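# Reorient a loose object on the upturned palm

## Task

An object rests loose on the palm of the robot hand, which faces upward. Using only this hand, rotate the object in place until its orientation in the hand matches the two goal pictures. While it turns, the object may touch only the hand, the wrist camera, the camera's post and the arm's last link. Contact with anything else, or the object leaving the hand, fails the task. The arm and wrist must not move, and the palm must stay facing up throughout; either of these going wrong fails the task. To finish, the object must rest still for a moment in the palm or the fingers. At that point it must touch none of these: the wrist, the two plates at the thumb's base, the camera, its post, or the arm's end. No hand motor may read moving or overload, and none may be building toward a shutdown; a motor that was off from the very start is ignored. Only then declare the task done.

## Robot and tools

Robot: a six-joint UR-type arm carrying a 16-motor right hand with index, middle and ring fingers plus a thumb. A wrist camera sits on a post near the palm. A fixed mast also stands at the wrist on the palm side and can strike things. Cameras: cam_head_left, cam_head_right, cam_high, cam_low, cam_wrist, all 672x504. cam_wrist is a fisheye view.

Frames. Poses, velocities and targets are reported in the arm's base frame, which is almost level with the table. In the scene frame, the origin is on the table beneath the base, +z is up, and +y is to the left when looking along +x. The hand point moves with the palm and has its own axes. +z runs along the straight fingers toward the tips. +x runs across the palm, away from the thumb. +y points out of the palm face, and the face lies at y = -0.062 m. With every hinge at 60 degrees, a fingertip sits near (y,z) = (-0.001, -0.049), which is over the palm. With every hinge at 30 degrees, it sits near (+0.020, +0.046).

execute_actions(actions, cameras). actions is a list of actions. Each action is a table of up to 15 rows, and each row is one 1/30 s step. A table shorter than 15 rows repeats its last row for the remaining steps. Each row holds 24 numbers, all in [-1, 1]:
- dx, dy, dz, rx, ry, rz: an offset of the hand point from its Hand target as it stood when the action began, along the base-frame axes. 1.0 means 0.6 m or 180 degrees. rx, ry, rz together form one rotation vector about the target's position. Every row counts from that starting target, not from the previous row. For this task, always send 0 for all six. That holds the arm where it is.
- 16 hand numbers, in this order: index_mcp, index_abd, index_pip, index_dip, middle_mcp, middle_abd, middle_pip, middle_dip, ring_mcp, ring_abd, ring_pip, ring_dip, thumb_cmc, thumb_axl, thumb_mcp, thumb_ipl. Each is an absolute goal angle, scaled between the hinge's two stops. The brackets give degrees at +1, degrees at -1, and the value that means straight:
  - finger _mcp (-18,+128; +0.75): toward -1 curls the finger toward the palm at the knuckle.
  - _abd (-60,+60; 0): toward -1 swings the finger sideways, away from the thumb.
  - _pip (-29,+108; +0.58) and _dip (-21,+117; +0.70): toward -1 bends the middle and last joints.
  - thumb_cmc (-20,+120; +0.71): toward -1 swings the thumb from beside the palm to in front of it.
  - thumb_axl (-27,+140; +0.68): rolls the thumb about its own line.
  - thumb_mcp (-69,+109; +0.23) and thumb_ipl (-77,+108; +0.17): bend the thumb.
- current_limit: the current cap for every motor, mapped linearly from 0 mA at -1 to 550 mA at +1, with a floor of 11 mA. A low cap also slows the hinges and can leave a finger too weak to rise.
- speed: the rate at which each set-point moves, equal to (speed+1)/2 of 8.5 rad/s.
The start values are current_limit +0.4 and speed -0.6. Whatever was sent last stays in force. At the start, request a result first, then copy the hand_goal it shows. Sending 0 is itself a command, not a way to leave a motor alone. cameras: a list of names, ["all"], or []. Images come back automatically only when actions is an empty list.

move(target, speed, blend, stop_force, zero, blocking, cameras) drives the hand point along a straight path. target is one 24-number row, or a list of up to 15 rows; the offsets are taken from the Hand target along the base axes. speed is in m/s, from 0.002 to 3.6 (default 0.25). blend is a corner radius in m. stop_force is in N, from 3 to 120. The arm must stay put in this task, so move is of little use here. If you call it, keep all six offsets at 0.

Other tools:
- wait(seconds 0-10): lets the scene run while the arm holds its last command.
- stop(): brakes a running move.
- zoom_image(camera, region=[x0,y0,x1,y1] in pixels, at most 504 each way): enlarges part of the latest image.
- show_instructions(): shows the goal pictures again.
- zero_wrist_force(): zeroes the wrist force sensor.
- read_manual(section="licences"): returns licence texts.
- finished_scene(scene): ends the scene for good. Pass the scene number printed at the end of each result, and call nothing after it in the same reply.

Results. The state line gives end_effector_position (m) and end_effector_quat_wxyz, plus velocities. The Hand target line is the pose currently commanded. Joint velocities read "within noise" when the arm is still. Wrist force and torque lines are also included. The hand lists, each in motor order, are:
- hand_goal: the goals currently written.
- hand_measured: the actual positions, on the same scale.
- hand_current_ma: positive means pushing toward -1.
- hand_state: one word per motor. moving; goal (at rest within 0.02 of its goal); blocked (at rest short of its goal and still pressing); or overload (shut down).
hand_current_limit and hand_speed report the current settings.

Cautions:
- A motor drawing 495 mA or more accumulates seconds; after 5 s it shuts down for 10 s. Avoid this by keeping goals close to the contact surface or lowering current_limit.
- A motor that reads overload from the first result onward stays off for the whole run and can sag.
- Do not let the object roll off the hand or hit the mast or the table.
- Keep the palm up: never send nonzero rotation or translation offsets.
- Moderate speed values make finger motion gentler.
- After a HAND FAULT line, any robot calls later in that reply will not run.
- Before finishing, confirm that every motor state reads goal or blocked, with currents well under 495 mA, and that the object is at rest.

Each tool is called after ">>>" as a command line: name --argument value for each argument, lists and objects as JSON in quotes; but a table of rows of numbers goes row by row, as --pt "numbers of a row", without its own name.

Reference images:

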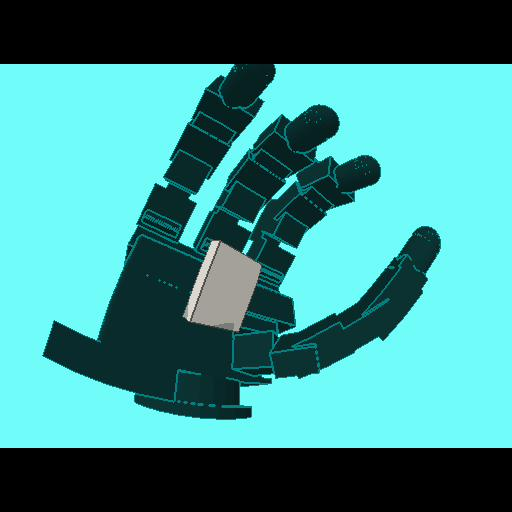

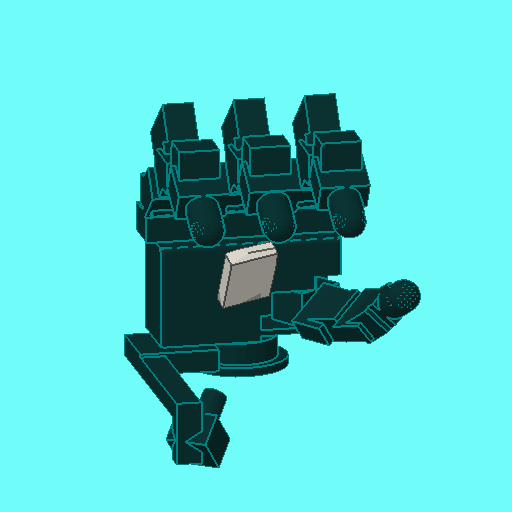

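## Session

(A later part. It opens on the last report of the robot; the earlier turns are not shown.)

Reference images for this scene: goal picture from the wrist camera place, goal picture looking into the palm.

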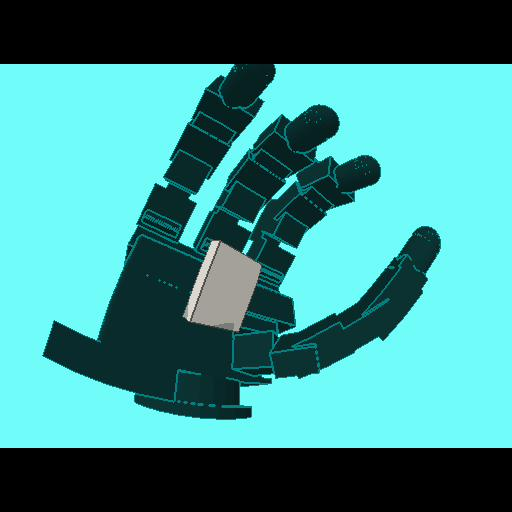

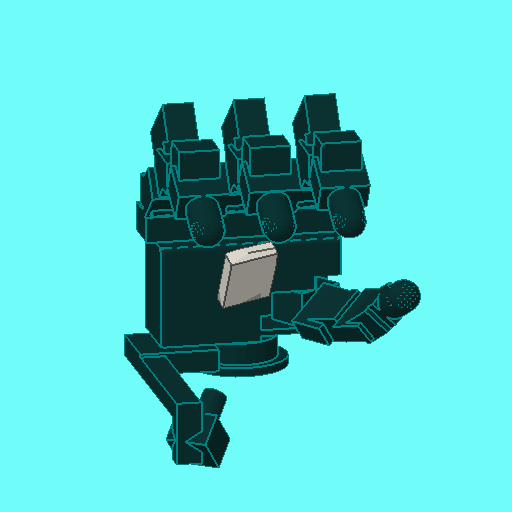

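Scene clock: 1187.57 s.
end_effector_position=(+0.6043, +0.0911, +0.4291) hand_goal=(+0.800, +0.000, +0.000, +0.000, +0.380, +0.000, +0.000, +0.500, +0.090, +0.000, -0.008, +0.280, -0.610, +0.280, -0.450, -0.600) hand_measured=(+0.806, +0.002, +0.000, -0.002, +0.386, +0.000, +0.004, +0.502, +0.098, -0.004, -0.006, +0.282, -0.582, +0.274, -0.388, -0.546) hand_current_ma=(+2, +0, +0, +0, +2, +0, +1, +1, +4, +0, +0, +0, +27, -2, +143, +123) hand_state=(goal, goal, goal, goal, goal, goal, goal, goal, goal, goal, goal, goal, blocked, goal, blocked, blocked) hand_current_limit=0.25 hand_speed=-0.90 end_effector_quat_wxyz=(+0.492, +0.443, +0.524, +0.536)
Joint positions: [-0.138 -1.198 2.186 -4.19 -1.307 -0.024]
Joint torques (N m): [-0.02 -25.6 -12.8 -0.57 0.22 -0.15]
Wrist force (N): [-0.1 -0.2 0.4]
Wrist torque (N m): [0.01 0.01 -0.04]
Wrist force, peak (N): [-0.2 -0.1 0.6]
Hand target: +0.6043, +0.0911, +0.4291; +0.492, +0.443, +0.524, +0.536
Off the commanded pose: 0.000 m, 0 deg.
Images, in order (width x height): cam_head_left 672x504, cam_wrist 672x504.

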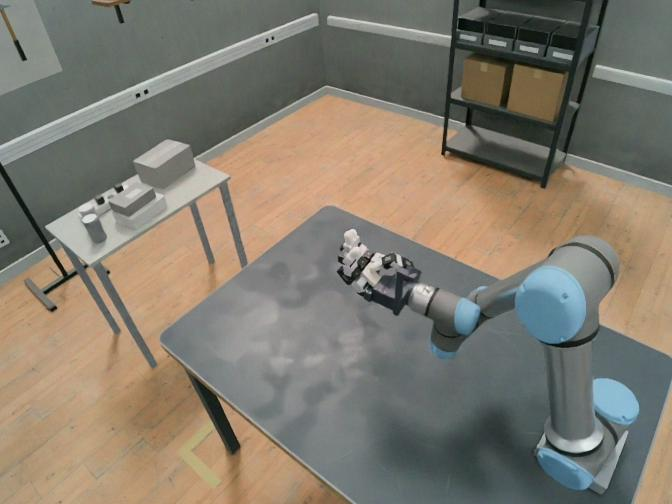

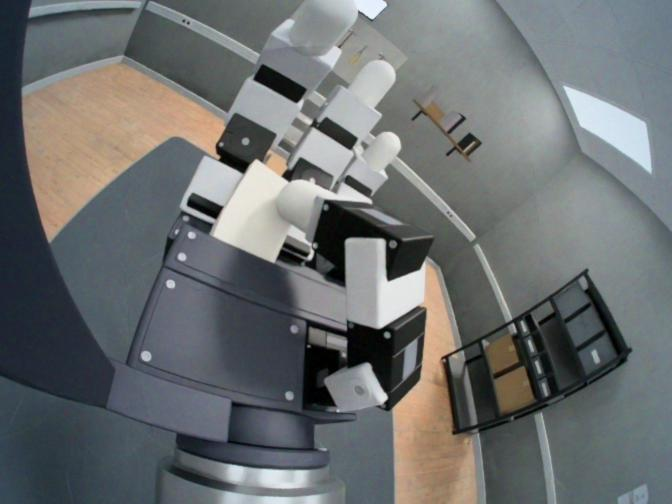

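>>> execute_actions --actions '[[[0,0,0,0,0,0,0.8,0,0,0,0.38,0,0,0.5,0.09,0,-0.008,0.28,-0.61,0.29,-0.40,-0.45,0.25,-0.9]],[[0,0,0,0,0,0,0.8,0,0,0,0.38,0,0,0.5,0.09,0,-0.008,0.28,-0.61,0.40,-0.35,-0.30,0.25,-0.9]]]' --cameras '["cam_head_left","cam_wrist"]'

>>> zoom_image --camera "cam_wrist" --region '[200, 150, 320, 270]'

>>> zoom_image --camera "cam_head_left" --region '[350, 250, 410, 310]'

Scene clock: 1214.40 s.
end_effector_position=(+0.6043, +0.0911, +0.4291) hand_goal=(+0.800, +0.000, +0.000, +0.000, +0.380, +0.000, +0.000, +0.500, +0.090, +0.000, -0.008, +0.280, -0.610, +0.400, -0.350, -0.300) hand_measured=(+0.806, +0.002, +0.000, -0.002, +0.386, +0.000, +0.004, +0.502, +0.100, -0.004, -0.006, +0.282, -0.610, +0.396, -0.360, -0.304) hand_current_ma=(+2, +0, +0, +0, +2, +0, +1, +1, +5, +0, +0, +0, +0, -1, -6, -2) hand_state=(goal, goal, goal, goal, goal, goal, goal, goal, goal, goal, goal, goal, goal, goal, goal, goal) hand_current_limit=0.25 hand_speed=-0.90 end_effector_quat_wxyz=(+0.492, +0.443, +0.524, +0.536)
Joint positions: [-0.138 -1.198 2.186 -4.19 -1.307 -0.024]
Joint torques (N m): [0.03 -25.96 -13.13 -0.56 0.22 -0.25]
Wrist force (N): [0.0 -0.1 0.4]
Wrist torque (N m): [0.03 0.01 -0.04]
Wrist force, peak (N): [0.1 -0.3 0.6]
Hand target: +0.6043, +0.0911, +0.4291; +0.492, +0.443, +0.524, +0.536
Off the commanded pose: 0.000 m, 0 deg.
Images, in order (width x height): cam_head_left 672x504, cam_wrist 672x504.

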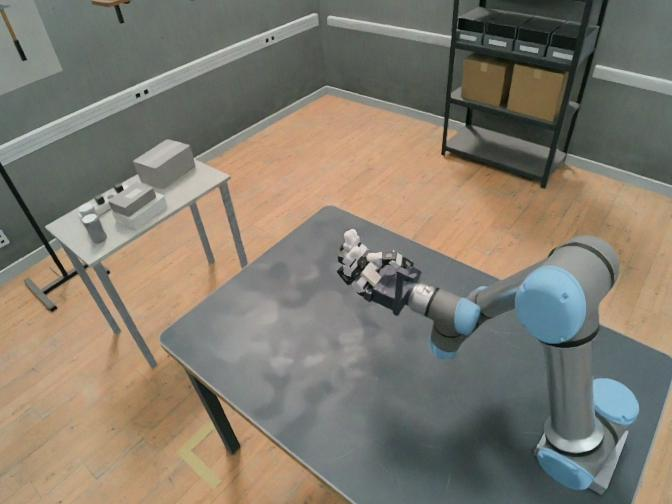

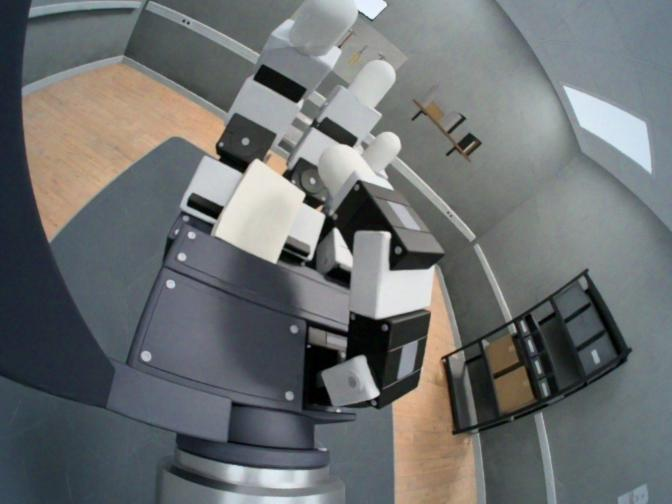

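Scaled by 4.200 from the camera's 672x504 image, which has a finer 960x720 frame.

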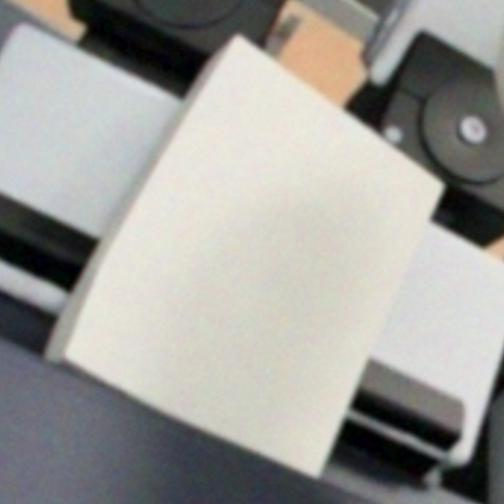

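Scaled by 8.400 from the camera's 672x504 image, which has a finer 960x720 frame.

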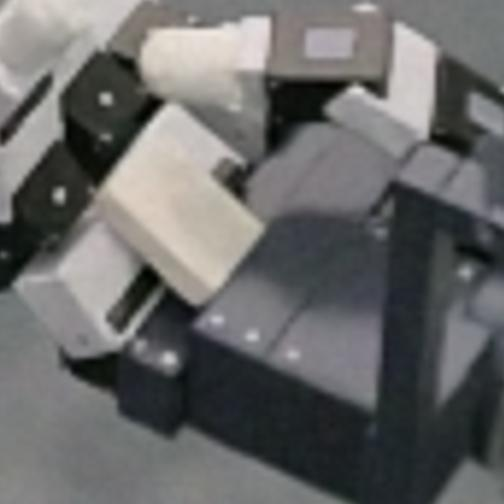

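>>> wait --seconds 1.0 --cameras '["cam_wrist"]'

>>> finished_scene --scene 1

Scene clock: 1238.47 s.
end_effector_position=(+0.6043, +0.0911, +0.4291) hand_goal=(+0.800, +0.000, +0.000, +0.000, +0.380, +0.000, +0.000, +0.500, +0.090, +0.000, -0.008, +0.280, -0.610, +0.400, -0.350, -0.300) hand_measured=(+0.806, +0.002, +0.000, -0.002, +0.386, +0.000, +0.004, +0.502, +0.100, -0.004, -0.006, +0.282, -0.610, +0.396, -0.360, -0.304) hand_current_ma=(+2, +0, +0, +0, +2, +0, +1, +1, +5, +0, +0, +0, +0, -1, -6, -2) hand_state=(goal, goal, goal, goal, goal, goal, goal, goal, goal, goal, goal, goal, goal, goal, goal, goal) hand_current_limit=0.25 hand_speed=-0.90 end_effector_quat_wxyz=(+0.492, +0.443, +0.524, +0.536)
Joint positions: [-0.138 -1.198 2.186 -4.19 -1.307 -0.024]
Joint torques (N m): [-0.37 -25.99 -13.02 -0.65 0.23 -0.22]
Wrist force (N): [-0.2 0.1 0.5]
Wrist torque (N m): [0.04 0.02 -0.04]
Wrist force, peak (N): [0.0 -0.1 0.7]
Hand target: +0.6043, +0.0911, +0.4291; +0.492, +0.443, +0.524, +0.536
Off the commanded pose: 0.000 m, 0 deg.
wait: 1.00 s; at rest from the start
Images, in order (width x height): cam_wrist 672x504.

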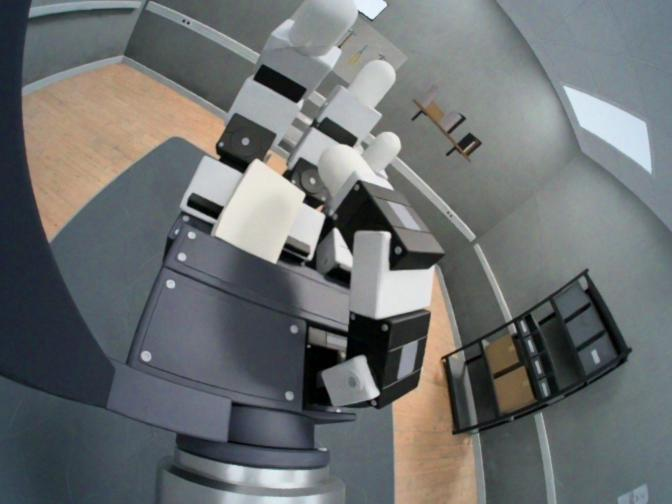

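The scene is finished: the task was done.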